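# Phone onto comic book, closed laptop onto its stand

## Task

Put the phone down so it lies flat with all of it resting on the comic book. Also put the closed laptop on the laptop stand, top side facing up, with one of its long edges sitting squarely against the stand's lips. At the end, neither gripper may be in contact with the phone or the laptop.

## Robot and tools

Robot and frame. There are two arms, left_arm and right_arm, each ending in a two-finger gripper. The scene frame has its origin at table-top height, halfway between the arms' nominal bases. +x points out over the table, +y points toward left_arm, and +z points up. The arm names do not tell you which side of a camera image an arm appears on. Calibrated base poses: left_arm at (+0.031, +0.243, 0) m with quat_wxyz (+1.000, 0, 0, +0.014); right_arm at (-0.029, -0.309, 0) m with quat_wxyz (+1.000, 0, 0, +0.003). A camera stand is fixed to the floor behind the arms. The fingers point along the gripper's +z axis and close along its y axis. end_effector_position is the point between the finger pads, roughly 1 cm short of the tips. Printed hand poses can be off by a few centimetres, more when the arm is reaching far.

The 14-number row. Both action tools take rows of 14 numbers, each in [-1, 1], and every row covers both arms even if only one moves. The order is dx, dy, dz, rx, ry, rz, opening for left_arm, then the same seven for right_arm. The first six numbers of each arm are an offset, not a pose. They count from that arm's Hand target as it stood when the action or move began, along the scene axes. The rotation is a rotation vector applied about the Hand target's position. The scale is 1.0 = 0.6 m of travel or 180 degrees of turn. An offset that is sent again moves the hand again. Six zeros ask an arm to go back to its current Hand target, which also ends a push against something. The opening is absolute: +1 is fully open (0.094 m) and -1 is closed. A 0 there is a real command for a half-open gripper, so resend the present opening to keep it. Each control step limits the commanded orientation to 40 degrees from the measured one.

execute_actions. Argument actions: a list of actions, each a table of up to 15 rows of 14 numbers. Each row is one 1/30 s step. A short table repeats its last row until 15 steps have run. Every row counts from the action's starting Hand target, not from the row before it. Optional cameras: a list of names, ["all"], or []. Images come back only when actions is empty or when you ask for cameras.

move. Argument target: one 14-number row, or a list of up to 15 rows. Every row in the list is an offset from the same starting Hand targets. Each gripper travels in a straight line and takes the shorter way round when it turns. All paths finish together, taking between 0.5 s and 10 s. speed is in m/s, from 0.002 to 4.3, default 0.25, and turns may go up to twice that number in rad/s. You can give one value or one per target. blend is a corner-rounding distance in m; 0 means stop at each target. opening_speed is how fast the opening changes, in scale units per second, 0.2 or more. grip_force is the force per finger pad in N, 10 to 50, one value or one per arm. It stays set, and below 50 the fingers close slowly. Use blocking=false to get a result after about 0.5 s while the move keeps going. Moves do not avoid obstacles or the other arm. Faster moves strike harder and make the hand lag or stray. Do not route a path close to an arm's own base; go around it. The result ends with a move: line giving the outcome: done, off_target, moving, held, or fault, plus which limits acted (paced = pose clipped, held = steps withheld).

Other tools. wait(seconds 0 to 10) lets time pass while a running move continues. stop brakes the running move. zoom_image(camera cam_head_left or cam_head_right, region [x0, y0, x1, y1] in pixels, at most 504 by 504) magnifies the latest full image; the full images are 896x504. finished_scene(scene = the current scene number) ends the scene and cannot be undone.

Reading results. You get each arm's end_effector_position (m) and end_effector_quat_wxyz in the scene frame. Hand target is your last commanded pose, which is the base for the next offsets. Tool commands shows the current gripper commands. grip_measured is the measured finger opening on the -1 to +1 scale; it reads slightly wide when empty and slightly narrow when squeezing a hard part. grip_effort_nm is the gripper motor's averaged effort (negative = closing) and is not the pad force. The results also include joint positions (the gripper's last entry is in metres), joint velocities, joint torques, and motor temperatures. Joint ranges in rad: waist ±2.880, shoulder 0 to 3.142, elbow 0 to 3.019, wrist pitch -1.693 to 1.571, wrist yaw ±1.571, wrist roll ±2.094. A hand that stops a few cm from its target in free air is normal. Sending the missing distance as a new offset closes the gap.

Cautions. Nothing may fall off the table or be left off it. Never let the arms, grippers or wrist cameras bump or squeeze each other, and do not close one gripper on the other's fingers. Avoid slamming, fast contact and hard pressing on the table or heavy things, and avoid dropping parts or releasing them while they still move. An arm blocked by something keeps pushing until you command it away. Holding loads, stretching out, or pushing toward unreachable poses heats the motors. A MOTOR HOT line warns of this, and at 100 °C the arm goes limp and falls for 30 s or more (OVER-TEMPERATURE FAULT). Loose objects may sometimes get nudged, so check the final placement. To release, command an opening well above grip_measured.

Each tool is called as name(argument=value, ...), one argument or row to a line, values as JSON.

## Session

execute_actions(
  actions=[],
)

Scene clock: 0.00 s.
left_arm: end_effector_position=(+0.4918, +0.7722, +0.2721) grip_measured=+1.000 grip_effort_nm=n/a end_effector_quat_wxyz=(+0.538, +0.343, +0.763, +0.102) | right_arm: end_effector_position=(+0.0818, -0.5453, +0.1553) grip_measured=+1.000 grip_effort_nm=n/a end_effector_quat_wxyz=(-0.017, +0.931, +0.365, +0.017)
Joint positions: left_arm=[1.048 1.958 1.826 -0.907 1.087 1.594 0.094] | right_arm=[-1.159 1.066 0.823 -1.361 -0.035 1.239 0.094]
Joint velocities: within noise
Joint torques (N m): no reading
Motor temperatures (°C): left_arm=[23 25 27 24 28 25 28] | right_arm=[27 30 27 25 24 24 25]
Heat: left arm: hottest wrist yaw 28 °C; right arm: hottest shoulder 30 °C.
Hand target: left_arm +0.4940, +0.7762, +0.2939; +0.539, +0.352, +0.755, +0.121 | right_arm +0.0850, -0.5526, +0.1636; -0.006, +0.931, +0.366, +0.017
Tool commands: left_gripper/opening=+1.0 right_gripper/opening=+1.0

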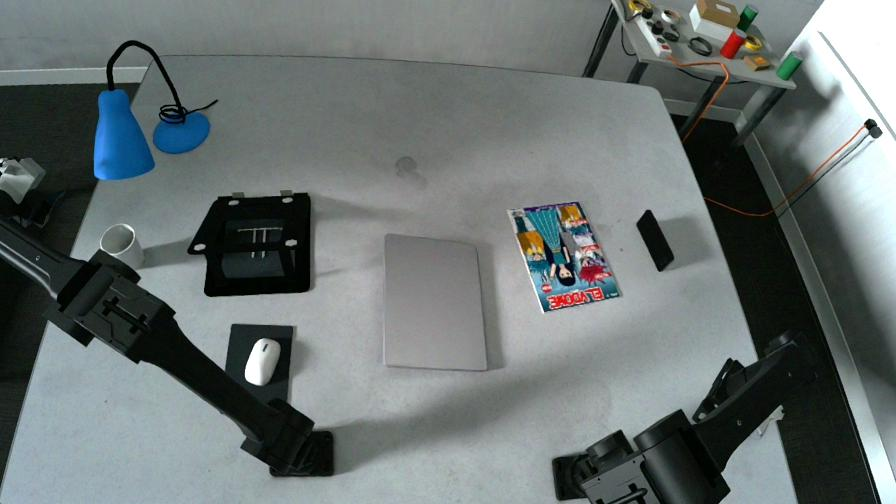

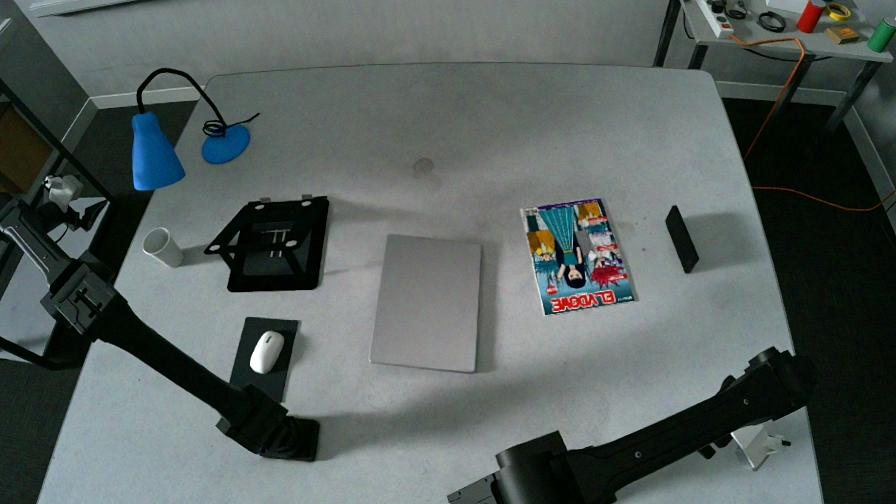

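zoom_image(
  camera="cam_head_left",
  region=[160, 160, 340, 320],
)

zoom_image(
  camera="cam_head_right",
  region=[180, 160, 360, 320],
)

zoom_image(
  camera="cam_head_left",
  region=[590, 180, 710, 290],
)

zoom_image(
  camera="cam_head_right",
  region=[620, 180, 740, 290],
)

zoom_image(
  camera="cam_head_left",
  region=[350, 210, 520, 390],
)

zoom_image(
  camera="cam_head_right",
  region=[350, 210, 520, 390],
)

Scaled by 2.800.

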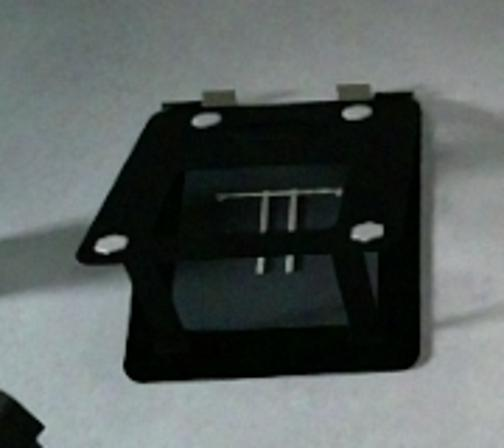

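Scaled by 2.800.

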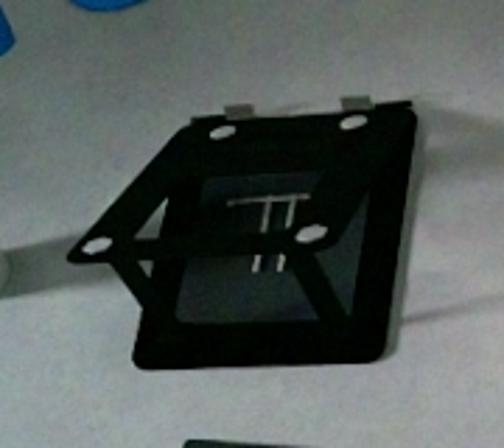

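Scaled by 4.200.

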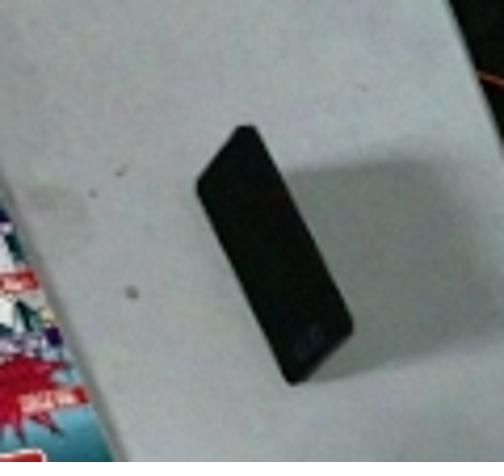

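Scaled by 4.200.

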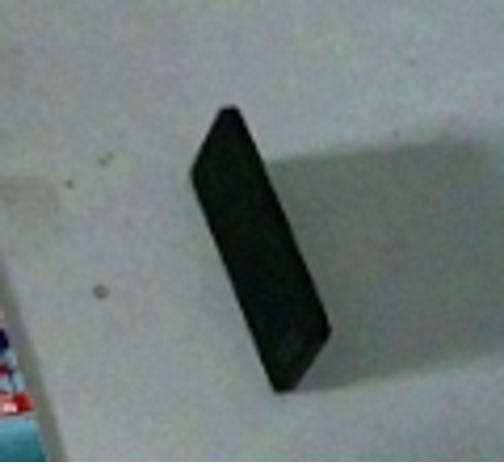

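Scaled by 2.800.

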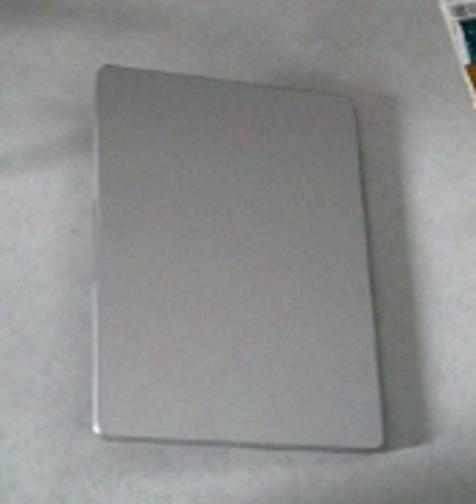

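Scaled by 2.800.

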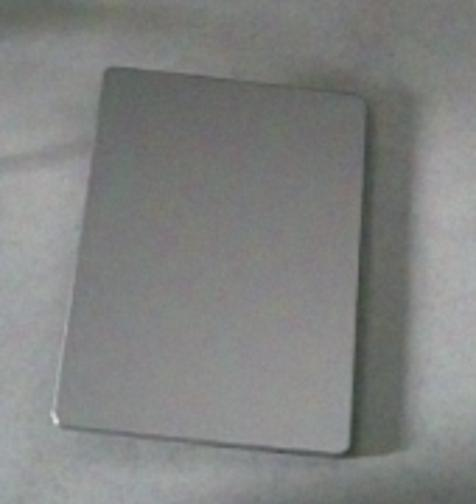

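zoom_image(
  camera="cam_head_left",
  region=[375, 340, 435, 380],
)

zoom_image(
  camera="cam_head_right",
  region=[360, 340, 420, 380],
)

zoom_image(
  camera="cam_head_left",
  region=[220, 180, 310, 240],
)

zoom_image(
  camera="cam_head_right",
  region=[240, 180, 330, 240],
)

zoom_image(
  camera="cam_head_left",
  region=[660, 320, 860, 504],
)

zoom_image(
  camera="cam_head_right",
  region=[640, 330, 840, 504],
)

Scaled by 8.400.

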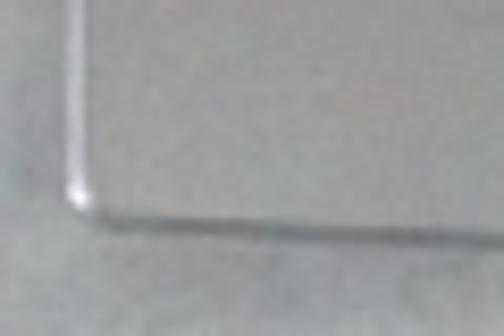

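Scaled by 8.400.

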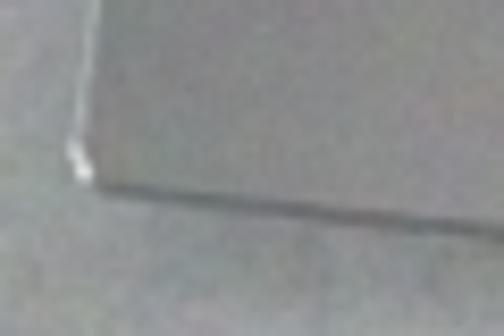

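Scaled by 5.600.

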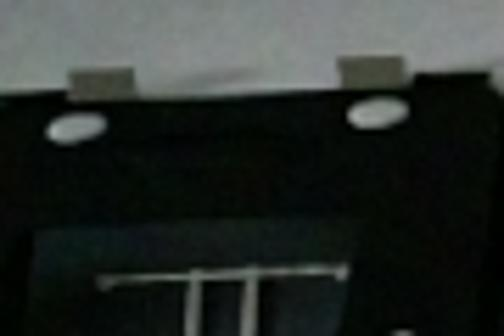

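Scaled by 5.600.

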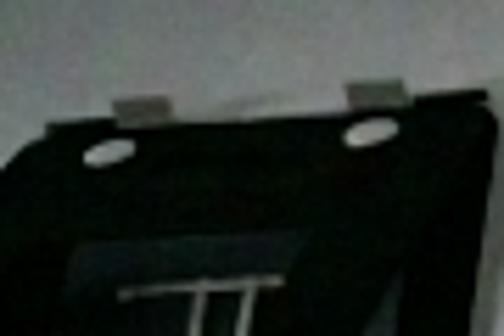

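Scaled by 2.520.

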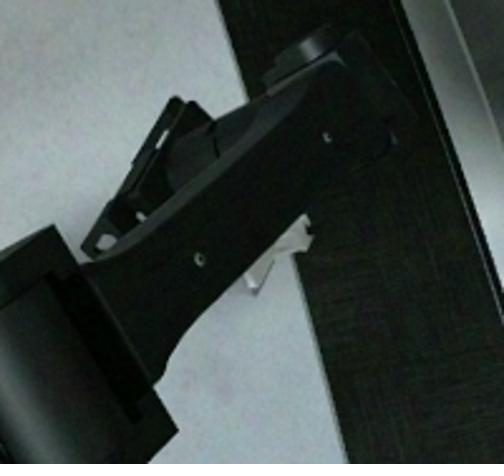

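Scaled by 2.520.

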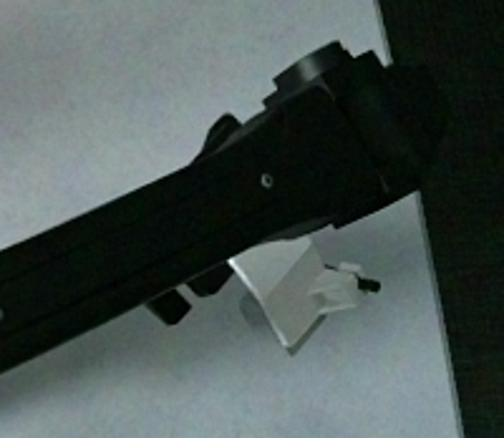

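move(
  target=[0, 0, 0, 0, 0, 0, 1, 0.4417, 0.171, 0.2273, 0, 0, -0.187, 1],
  cameras=["all"],
)

Scene clock: 310.83 s.
left_arm: end_effector_position=(+0.4918, +0.7722, +0.2721) grip_measured=+1.000 grip_effort_nm=0.03 end_effector_quat_wxyz=(+0.538, +0.343, +0.763, +0.102) | right_arm: end_effector_position=(+0.3340, -0.4473, +0.2849) grip_measured=+1.000 grip_effort_nm=-0.01 end_effector_quat_wxyz=(-0.098, +0.949, +0.291, +0.066)
Joint positions: left_arm=[1.048 1.958 1.826 -0.907 1.087 1.594 0.094] | right_arm=[-0.471 1.374 1.408 -1.646 -0.233 2.075 0.094]
Joint torques (N m): left_arm=[-1.85 -23.59 13.64 1.07 0.5 -0.03] | right_arm=[1.26 -11.05 12.68 -0.27 -0.12 0.24]
Motor temperatures (°C): left_arm=[23 35 36 24 28 24 27] | right_arm=[27 30 41 25 24 23 25]
Heat: left arm: hottest elbow 36 °C; right arm: hottest elbow 41 °C.
Hand target: left_arm +0.4940, +0.7762, +0.2939; +0.539, +0.352, +0.755, +0.121 | right_arm +0.3501, -0.4501, +0.2999; -0.001, +0.997, +0.080, +0.018
Off the commanded pose: left_arm 0.022 m, 3 deg | right_arm 0.022 m, 28 deg.
joint sent to its limit (right arm) — joint 6 (wrist roll), upper limit. The joint targets are off in orientation, not in position.
move: off_target (left_arm, right_arm)

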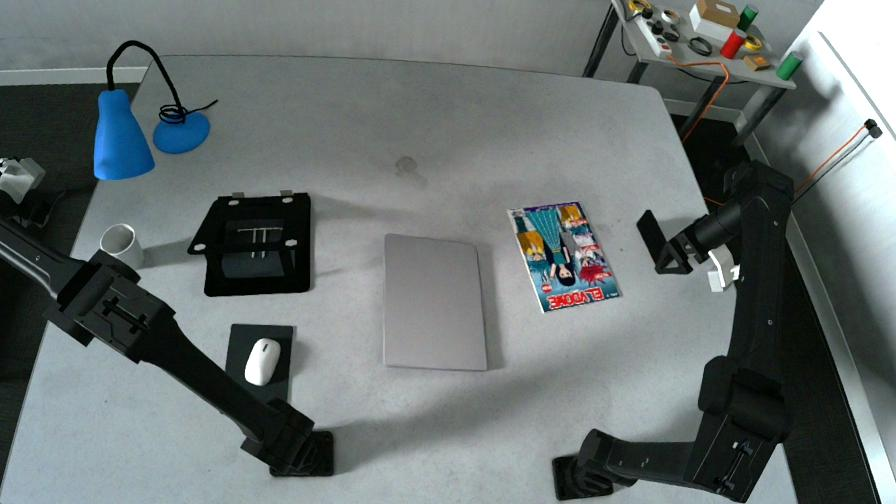

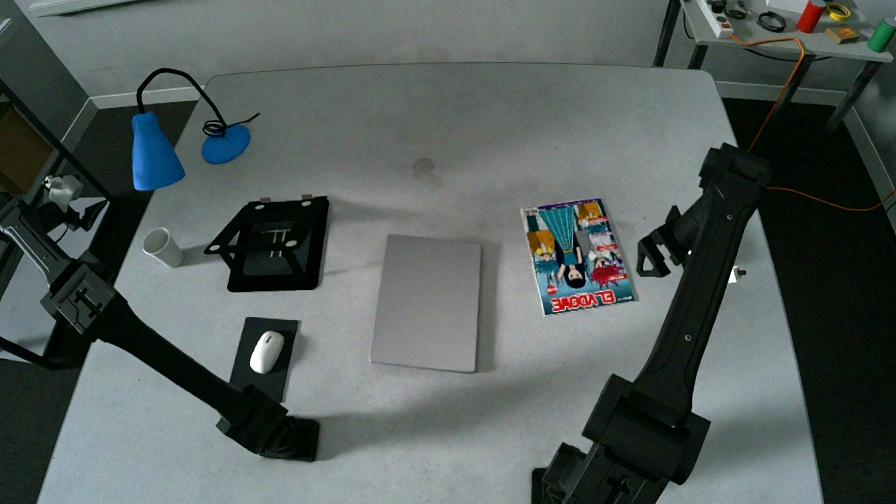

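zoom_image(
  camera="cam_head_left",
  region=[620, 160, 780, 310],
)

zoom_image(
  camera="cam_head_right",
  region=[600, 140, 780, 310],
)

Scaled by 3.150.

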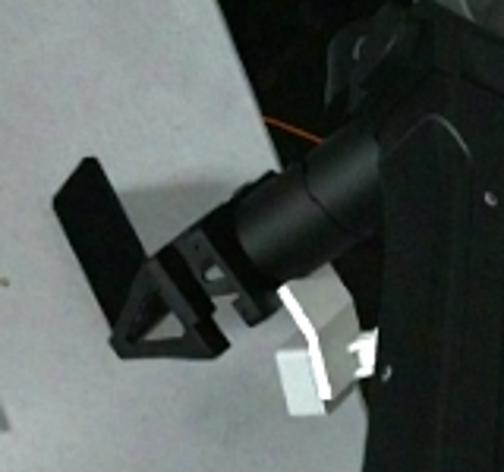

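Scaled by 2.800.

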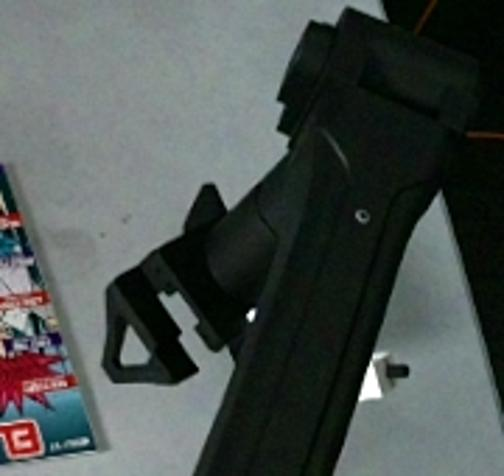

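move(
  target=[
    [0, 0, 0, 0, 0, 0, 1, 0.05, -0.03, -0.05, 0, 0, 0.5, 1],
    [0.0, 0, 0, 0, 0, 0, 1, 0.1, -0.06, -0.1, 0, 0, 1.0, 1],
  ],
  blend=[0.02, 0],
  cameras=["all"],
)

Scene clock: 340.63 s.
left_arm: end_effector_position=(+0.4918, +0.7722, +0.2721) grip_measured=+1.000 grip_effort_nm=0.03 end_effector_quat_wxyz=(+0.538, +0.343, +0.763, +0.102) | right_arm: end_effector_position=(+0.3866, -0.4823, +0.2289) grip_measured=+1.000 grip_effort_nm=-0.02 end_effector_quat_wxyz=(-0.038, -0.071, +0.997, +0.008)
Joint positions: left_arm=[1.048 1.958 1.826 -0.907 1.087 1.594 0.094] | right_arm=[-0.391 1.567 1.479 -1.559 0.019 -0.528 0.094]
Joint torques (N m): left_arm=[-1.96 -22.71 13.82 1.02 0.53 0] | right_arm=[1.32 -14.21 12.67 0.31 -0.05 0.04]
Heat: left arm: hottest elbow 36 °C; right arm: hottest elbow 43 °C.
Hand target: left_arm +0.4940, +0.7762, +0.2939; +0.539, +0.352, +0.755, +0.121 | right_arm +0.4101, -0.4860, +0.2400; -0.018, -0.080, +0.997, -0.001
Off the commanded pose: left_arm 0.022 m, 3 deg | right_arm 0.026 m, 3 deg.
move: off_target (left_arm, right_arm)

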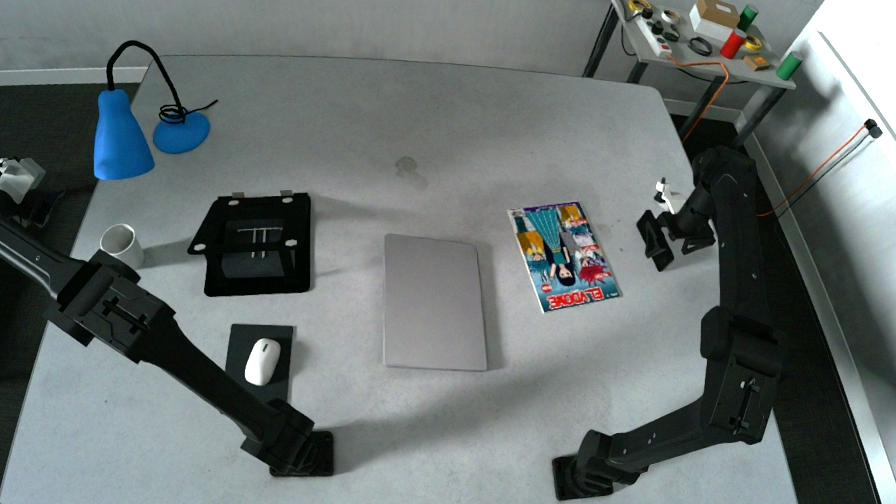

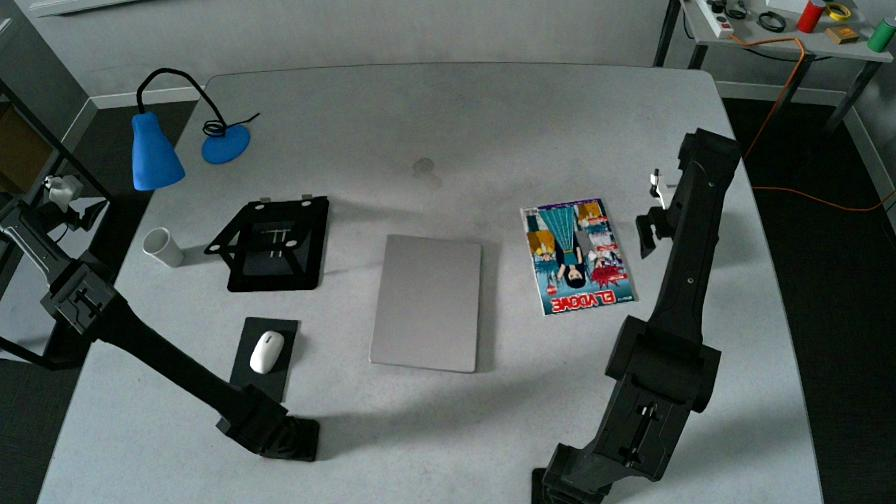

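zoom_image(
  camera="cam_head_left",
  region=[620, 160, 760, 290],
)

zoom_image(
  camera="cam_head_right",
  region=[610, 150, 750, 280],
)

Scaled by 3.600.

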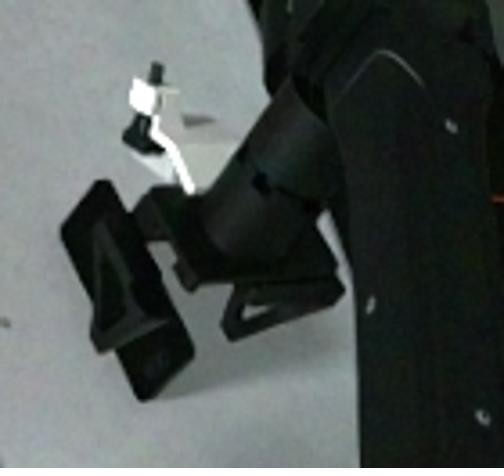

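Scaled by 3.600.

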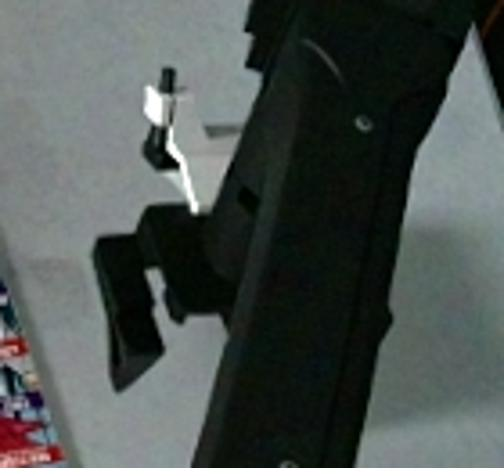

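zoom_image(
  camera="cam_head_left",
  region=[630, 200, 720, 275],
)

zoom_image(
  camera="cam_head_right",
  region=[620, 195, 710, 270],
)

Scaled by 5.600.

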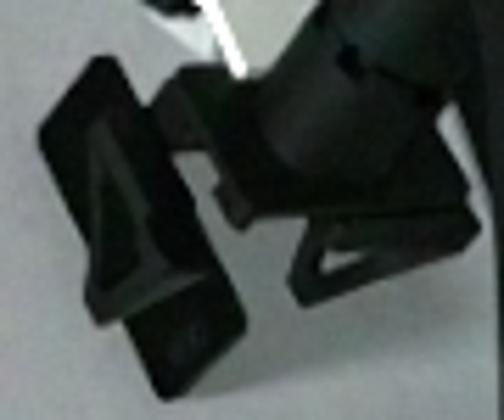

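Scaled by 5.600.

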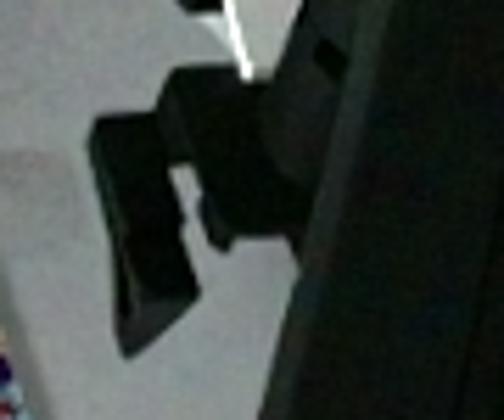

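move(
  target=[0, 0, 0, 0, 0, 0, 1, -0.1833, 0.1433, -0.3, 0, 0, 0, -1],
  cameras=["all"],
)

Scene clock: 493.43 s.
left_arm: end_effector_position=(+0.4918, +0.7722, +0.2721) grip_measured=+1.000 grip_effort_nm=0.03 end_effector_quat_wxyz=(+0.538, +0.343, +0.763, +0.102) | right_arm: end_effector_position=(+0.3001, -0.4046, +0.0582) grip_measured=-0.991 grip_effort_nm=-0.50 end_effector_quat_wxyz=(-0.026, -0.078, +0.997, +0.002)
Joint positions: left_arm=[1.048 1.958 1.826 -0.907 1.087 1.594 0.094] | right_arm=[-0.279 1.428 0.849 -1.041 0.013 -0.43 0]
Joint torques (N m): left_arm=[-1.03 -23.12 13.74 0.96 0.45 -0.04] | right_arm=[1.49 -13.27 6.04 0.49 0.01 0.24]
Motor temperatures (°C): left_arm=[23 36 37 24 28 24 26] | right_arm=[27 34 52 25 24 23 25]
Heat: left arm: hottest elbow 37 °C; right arm: hottest elbow 52 °C.
Hand target: left_arm +0.4940, +0.7762, +0.2939; +0.539, +0.352, +0.755, +0.121 | right_arm +0.3001, -0.4001, +0.0599; -0.018, -0.080, +0.997, -0.001
Off the commanded pose: left_arm 0.022 m, 3 deg | right_arm 0.005 m, 1 deg.
move: off_target (left_arm)

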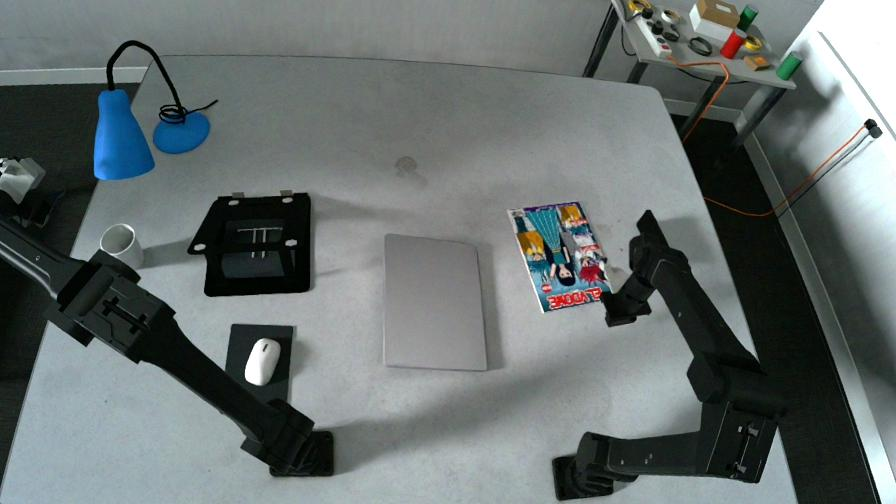

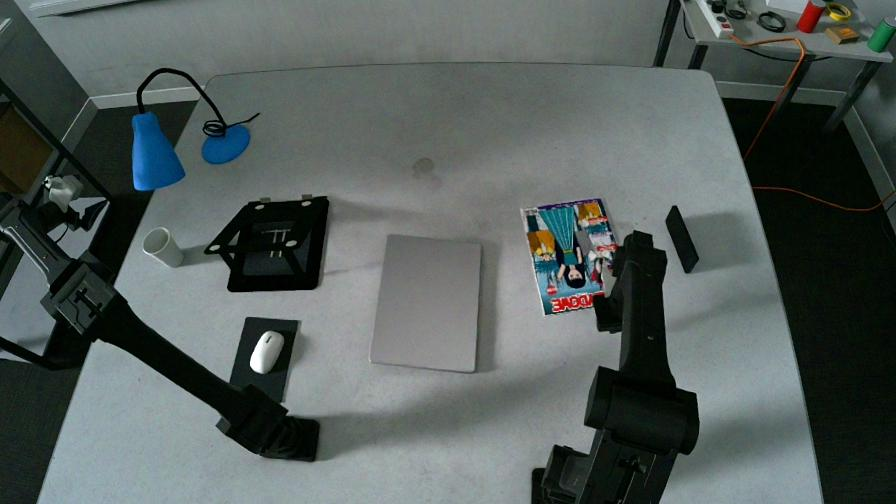

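zoom_image(
  camera="cam_head_left",
  region=[580, 230, 700, 340],
)

zoom_image(
  camera="cam_head_right",
  region=[560, 230, 680, 340],
)

Scaled by 4.200.

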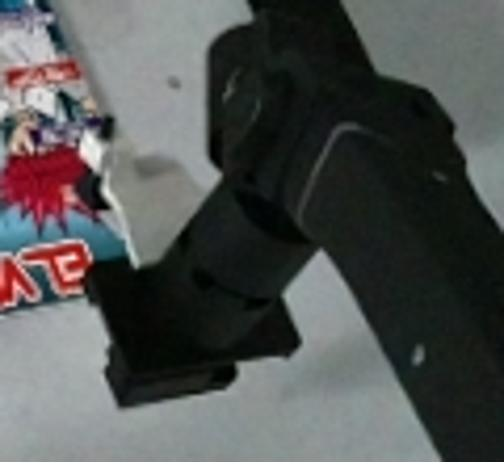

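Scaled by 4.200.

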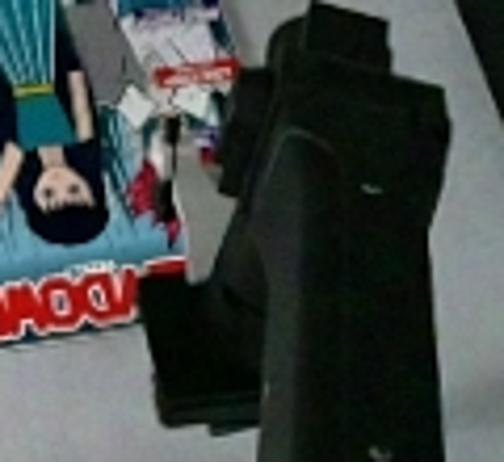

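move(
  target=[0, 0, 0, 0, 0, 0, 1, 0.3333, -0.2667, 0.2, 0, 0, 0, 1],
  cameras=["all"],
)

Scene clock: 528.33 s.
left_arm: end_effector_position=(+0.4918, +0.7722, +0.2721) grip_measured=+1.000 grip_effort_nm=0.02 end_effector_quat_wxyz=(+0.538, +0.343, +0.763, +0.102) | right_arm: end_effector_position=(+0.4863, -0.5474, +0.1732) grip_measured=+0.999 grip_effort_nm=0.07 end_effector_quat_wxyz=(-0.027, -0.081, +0.996, +0.005)
Joint positions: left_arm=[1.048 1.958 1.826 -0.907 1.087 1.594 0.094] | right_arm=[-0.432 1.88 1.749 -1.492 0.018 -0.589 0.094]
Joint torques (N m): left_arm=[-2.14 -24.06 13.74 1.07 0.51 0] | right_arm=[-0.21 -19.43 12.49 -0.24 0.05 0.08]
Motor temperatures (°C): left_arm=[23 36 38 24 28 23 26] | right_arm=[27 33 42 25 24 23 25]
Heat: left arm: hottest elbow 38 °C; right arm: hottest elbow 42 °C.
Hand target: left_arm +0.4940, +0.7762, +0.2939; +0.539, +0.352, +0.755, +0.121 | right_arm +0.5000, -0.5601, +0.1799; -0.018, -0.080, +0.997, -0.001
Off the commanded pose: left_arm 0.022 m, 3 deg | right_arm 0.020 m, 1 deg.
move: off_target (left_arm, right_arm)

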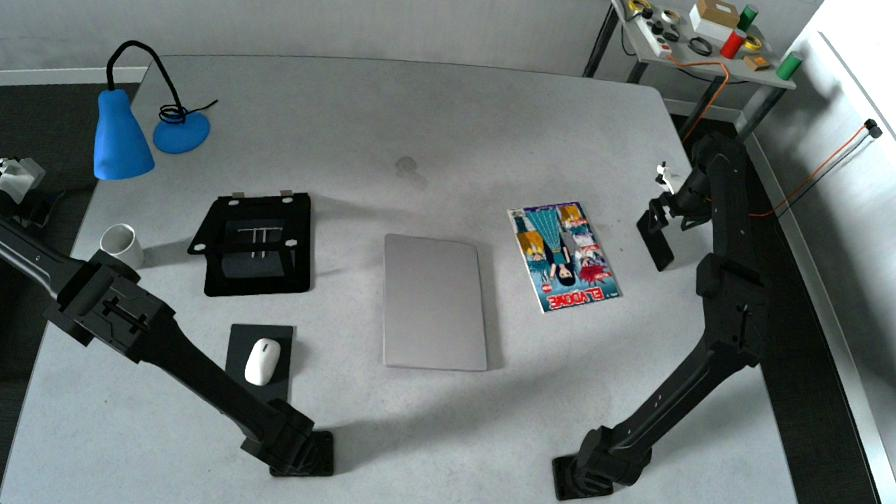

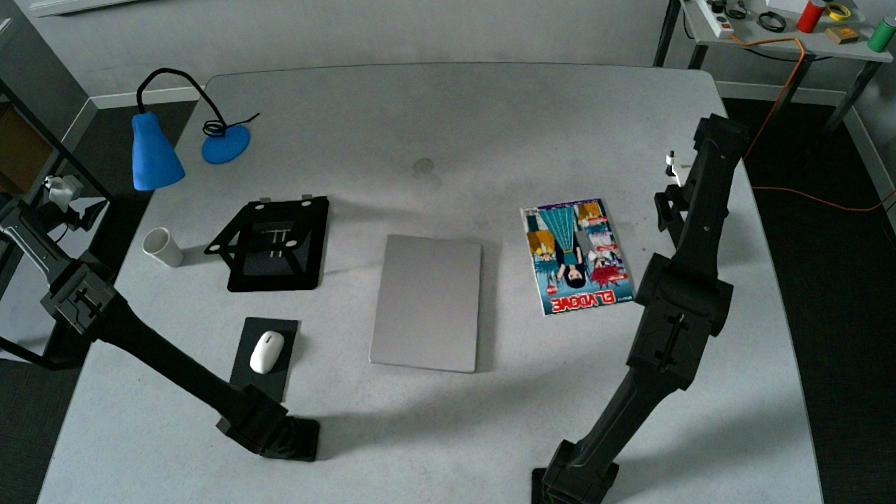

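zoom_image(
  camera="cam_head_left",
  region=[620, 150, 740, 280],
)

zoom_image(
  camera="cam_head_right",
  region=[630, 140, 750, 280],
)

Scaled by 3.877.

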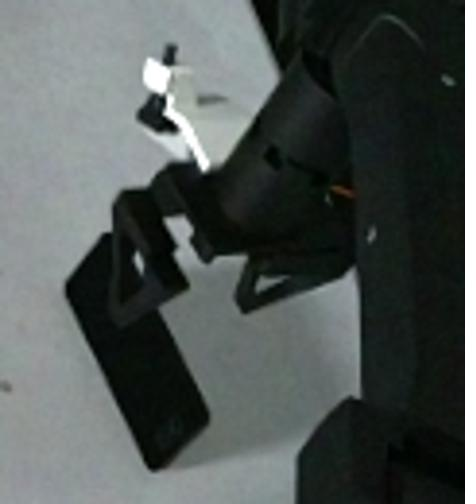

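Scaled by 3.600.

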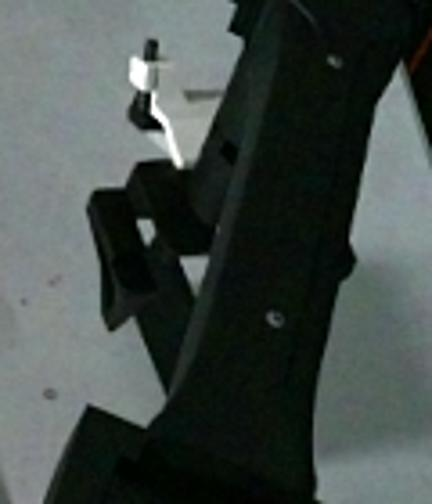

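zoom_image(
  camera="cam_head_left",
  region=[634, 190, 714, 256],
)

zoom_image(
  camera="cam_head_right",
  region=[644, 180, 724, 246],
)

Scaled by 6.300.

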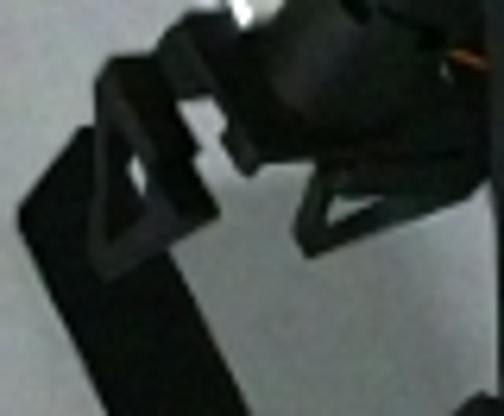

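Scaled by 6.300.

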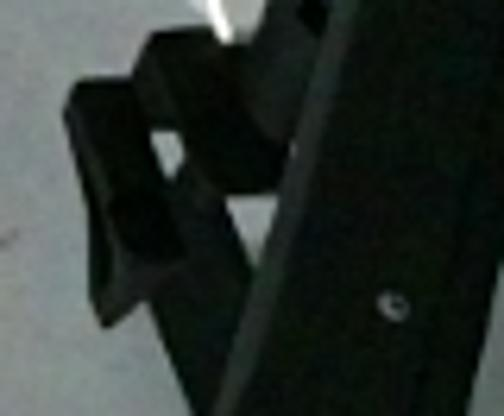

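zoom_image(
  camera="cam_head_right",
  region=[0, 150, 140, 270],
)

zoom_image(
  camera="cam_head_left",
  region=[0, 140, 120, 260],
)

Scaled by 3.600.

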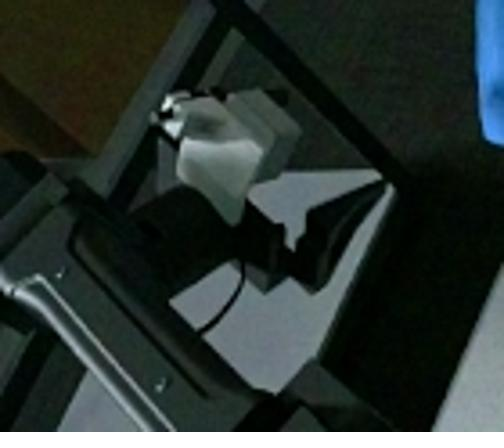

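Scaled by 4.200.

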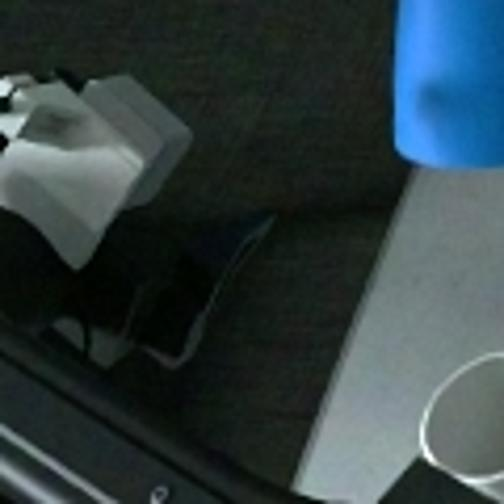

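move(
  target=[-0.0733, -0.877, 0.0167, -0.2192, -0.1001, 0.107, 1, 0.09, -0.0467, -0.055, 0, 0, 0, 1],
  cameras=["all"],
)

Scene clock: 607.43 s.
left_arm: end_effector_position=(+0.4516, +0.2558, +0.3040) grip_measured=+1.000 grip_effort_nm=0.02 end_effector_quat_wxyz=(+0.702, -0.001, +0.712, +0.007) | right_arm: end_effector_position=(+0.5422, -0.5749, +0.1440) grip_measured=+0.999 grip_effort_nm=0.07 end_effector_quat_wxyz=(-0.026, -0.082, +0.996, +0.004)
Joint positions: left_arm=[0.018 0.849 0.44 0.395 0.035 0.01 0.094] | right_arm=[-0.435 2.067 1.963 -1.516 0.018 -0.593 0.094]
Joint torques (N m): left_arm=[-3.66 -4.89 10.41 2.7 -0.12 -0.02] | right_arm=[-0.26 -21.95 12.66 -0.36 0.05 0.08]
Motor temperatures (°C): left_arm=[23 36 38 24 28 23 26] | right_arm=[26 37 50 25 24 23 25]
Heat: left arm: hottest elbow 38 °C; right arm: hottest elbow 50 °C.
Hand target: left_arm +0.4500, +0.2498, +0.3040; +0.707, +0.000, +0.707, +0.000 | right_arm +0.5541, -0.5881, +0.1469; -0.018, -0.080, +0.997, -0.001
Off the commanded pose: left_arm 0.006 m, 1 deg | right_arm 0.018 m, 1 deg.
move: off_target (right_arm)

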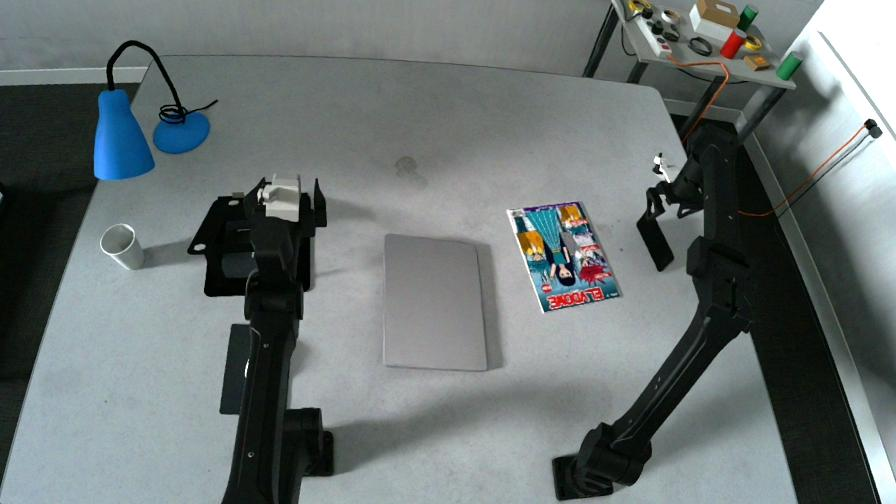

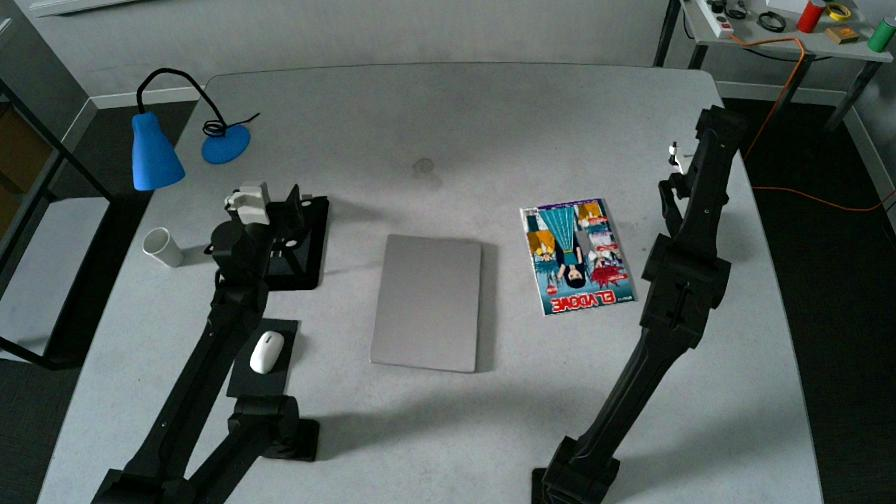

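zoom_image(
  camera="cam_head_left",
  region=[230, 160, 350, 280],
)

zoom_image(
  camera="cam_head_right",
  region=[200, 165, 320, 285],
)

zoom_image(
  camera="cam_head_left",
  region=[620, 140, 740, 280],
)

zoom_image(
  camera="cam_head_right",
  region=[630, 130, 750, 270],
)

Scaled by 4.200.

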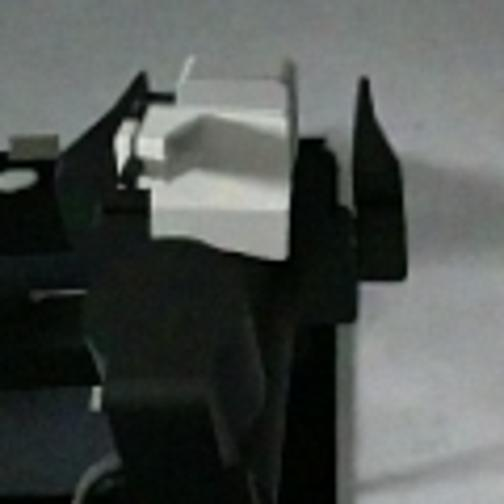

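Scaled by 4.200.

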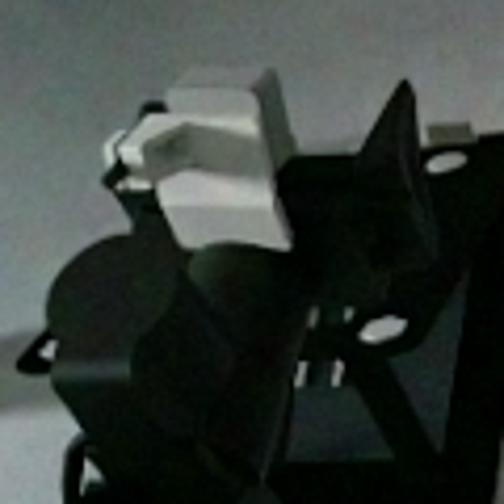

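Scaled by 3.600.

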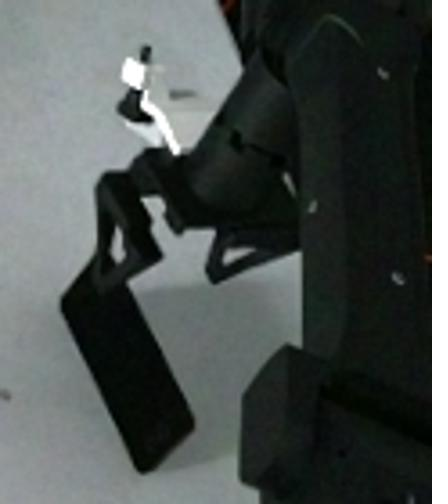

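Scaled by 3.600.

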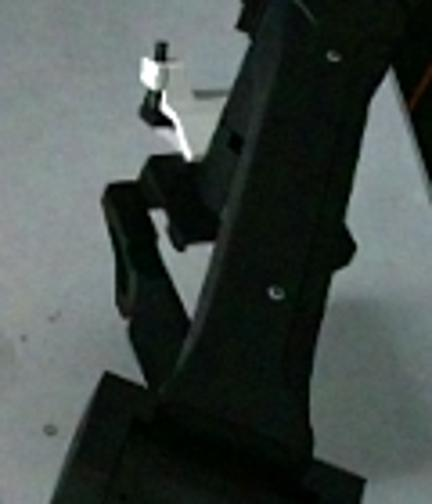

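move(
  target=[0, 0, 0, 0, 0, 0, 1, -0.0117, -0.0417, -0.07, 0, 0, 0.022, 1],
  cameras=["all"],
)

zoom_image(
  camera="cam_head_left",
  region=[620, 150, 740, 290],
)

zoom_image(
  camera="cam_head_right",
  region=[630, 140, 750, 280],
)

Scene clock: 655.47 s.
left_arm: end_effector_position=(+0.4516, +0.2558, +0.3040) grip_measured=+1.000 grip_effort_nm=0.02 end_effector_quat_wxyz=(+0.702, -0.001, +0.712, +0.007) | right_arm: end_effector_position=(+0.5450, -0.6082, +0.1218) grip_measured=+0.999 grip_effort_nm=0.07 end_effector_quat_wxyz=(-0.012, -0.113, +0.994, -0.005)
Joint positions: left_arm=[0.018 0.849 0.44 0.395 0.035 0.009 0.094] | right_arm=[-0.479 2.102 1.963 -1.446 0.021 -0.7 0.094]
Joint torques (N m): left_arm=[-1.9 -5.19 10.13 2.59 -0.15 -0.1] | right_arm=[0.21 -22.53 8.55 0.46 0.05 0.1]
Motor temperatures (°C): left_arm=[23 30 37 24 27 23 26] | right_arm=[26 39 49 25 24 23 25]
Heat: left arm: hottest elbow 37 °C; right arm: hottest elbow 49 °C.
Hand target: left_arm +0.4500, +0.2499, +0.3040; +0.707, +0.000, +0.707, +0.000 | right_arm +0.5471, -0.6131, +0.1050; -0.018, -0.115, +0.993, -0.001
Off the commanded pose: left_arm 0.006 m, 1 deg | right_arm 0.018 m, 1 deg.
move: off_target (right_arm)

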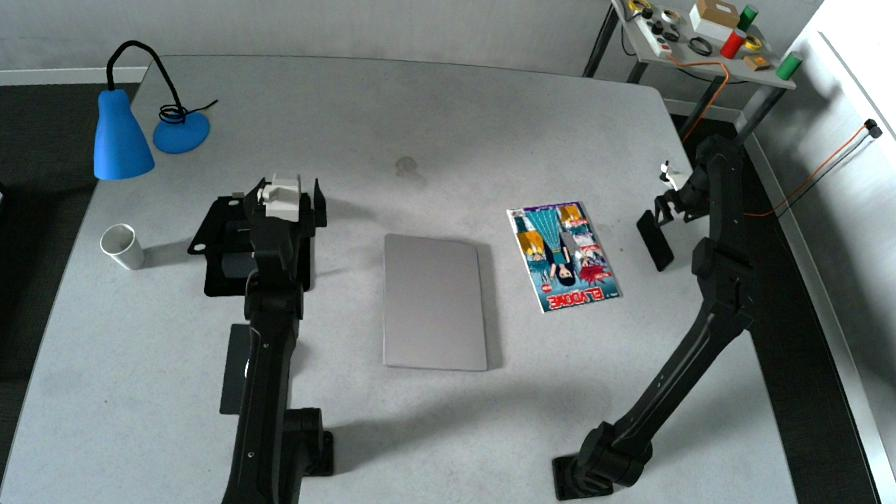

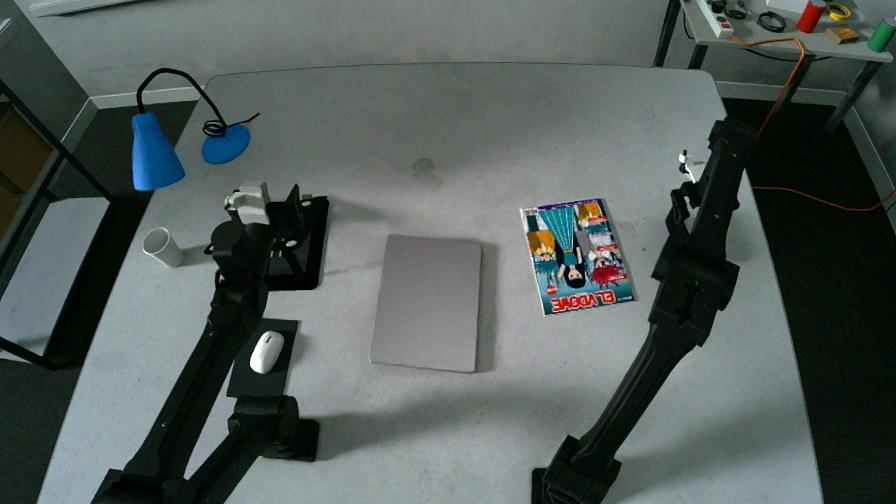

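Scaled by 3.600.

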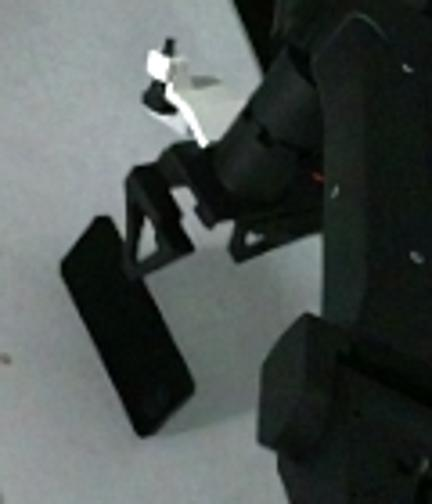

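Scaled by 3.600.

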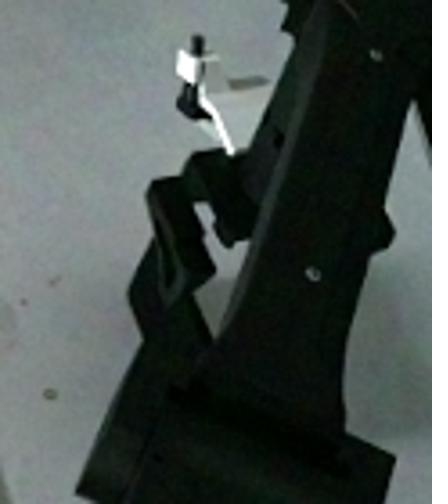

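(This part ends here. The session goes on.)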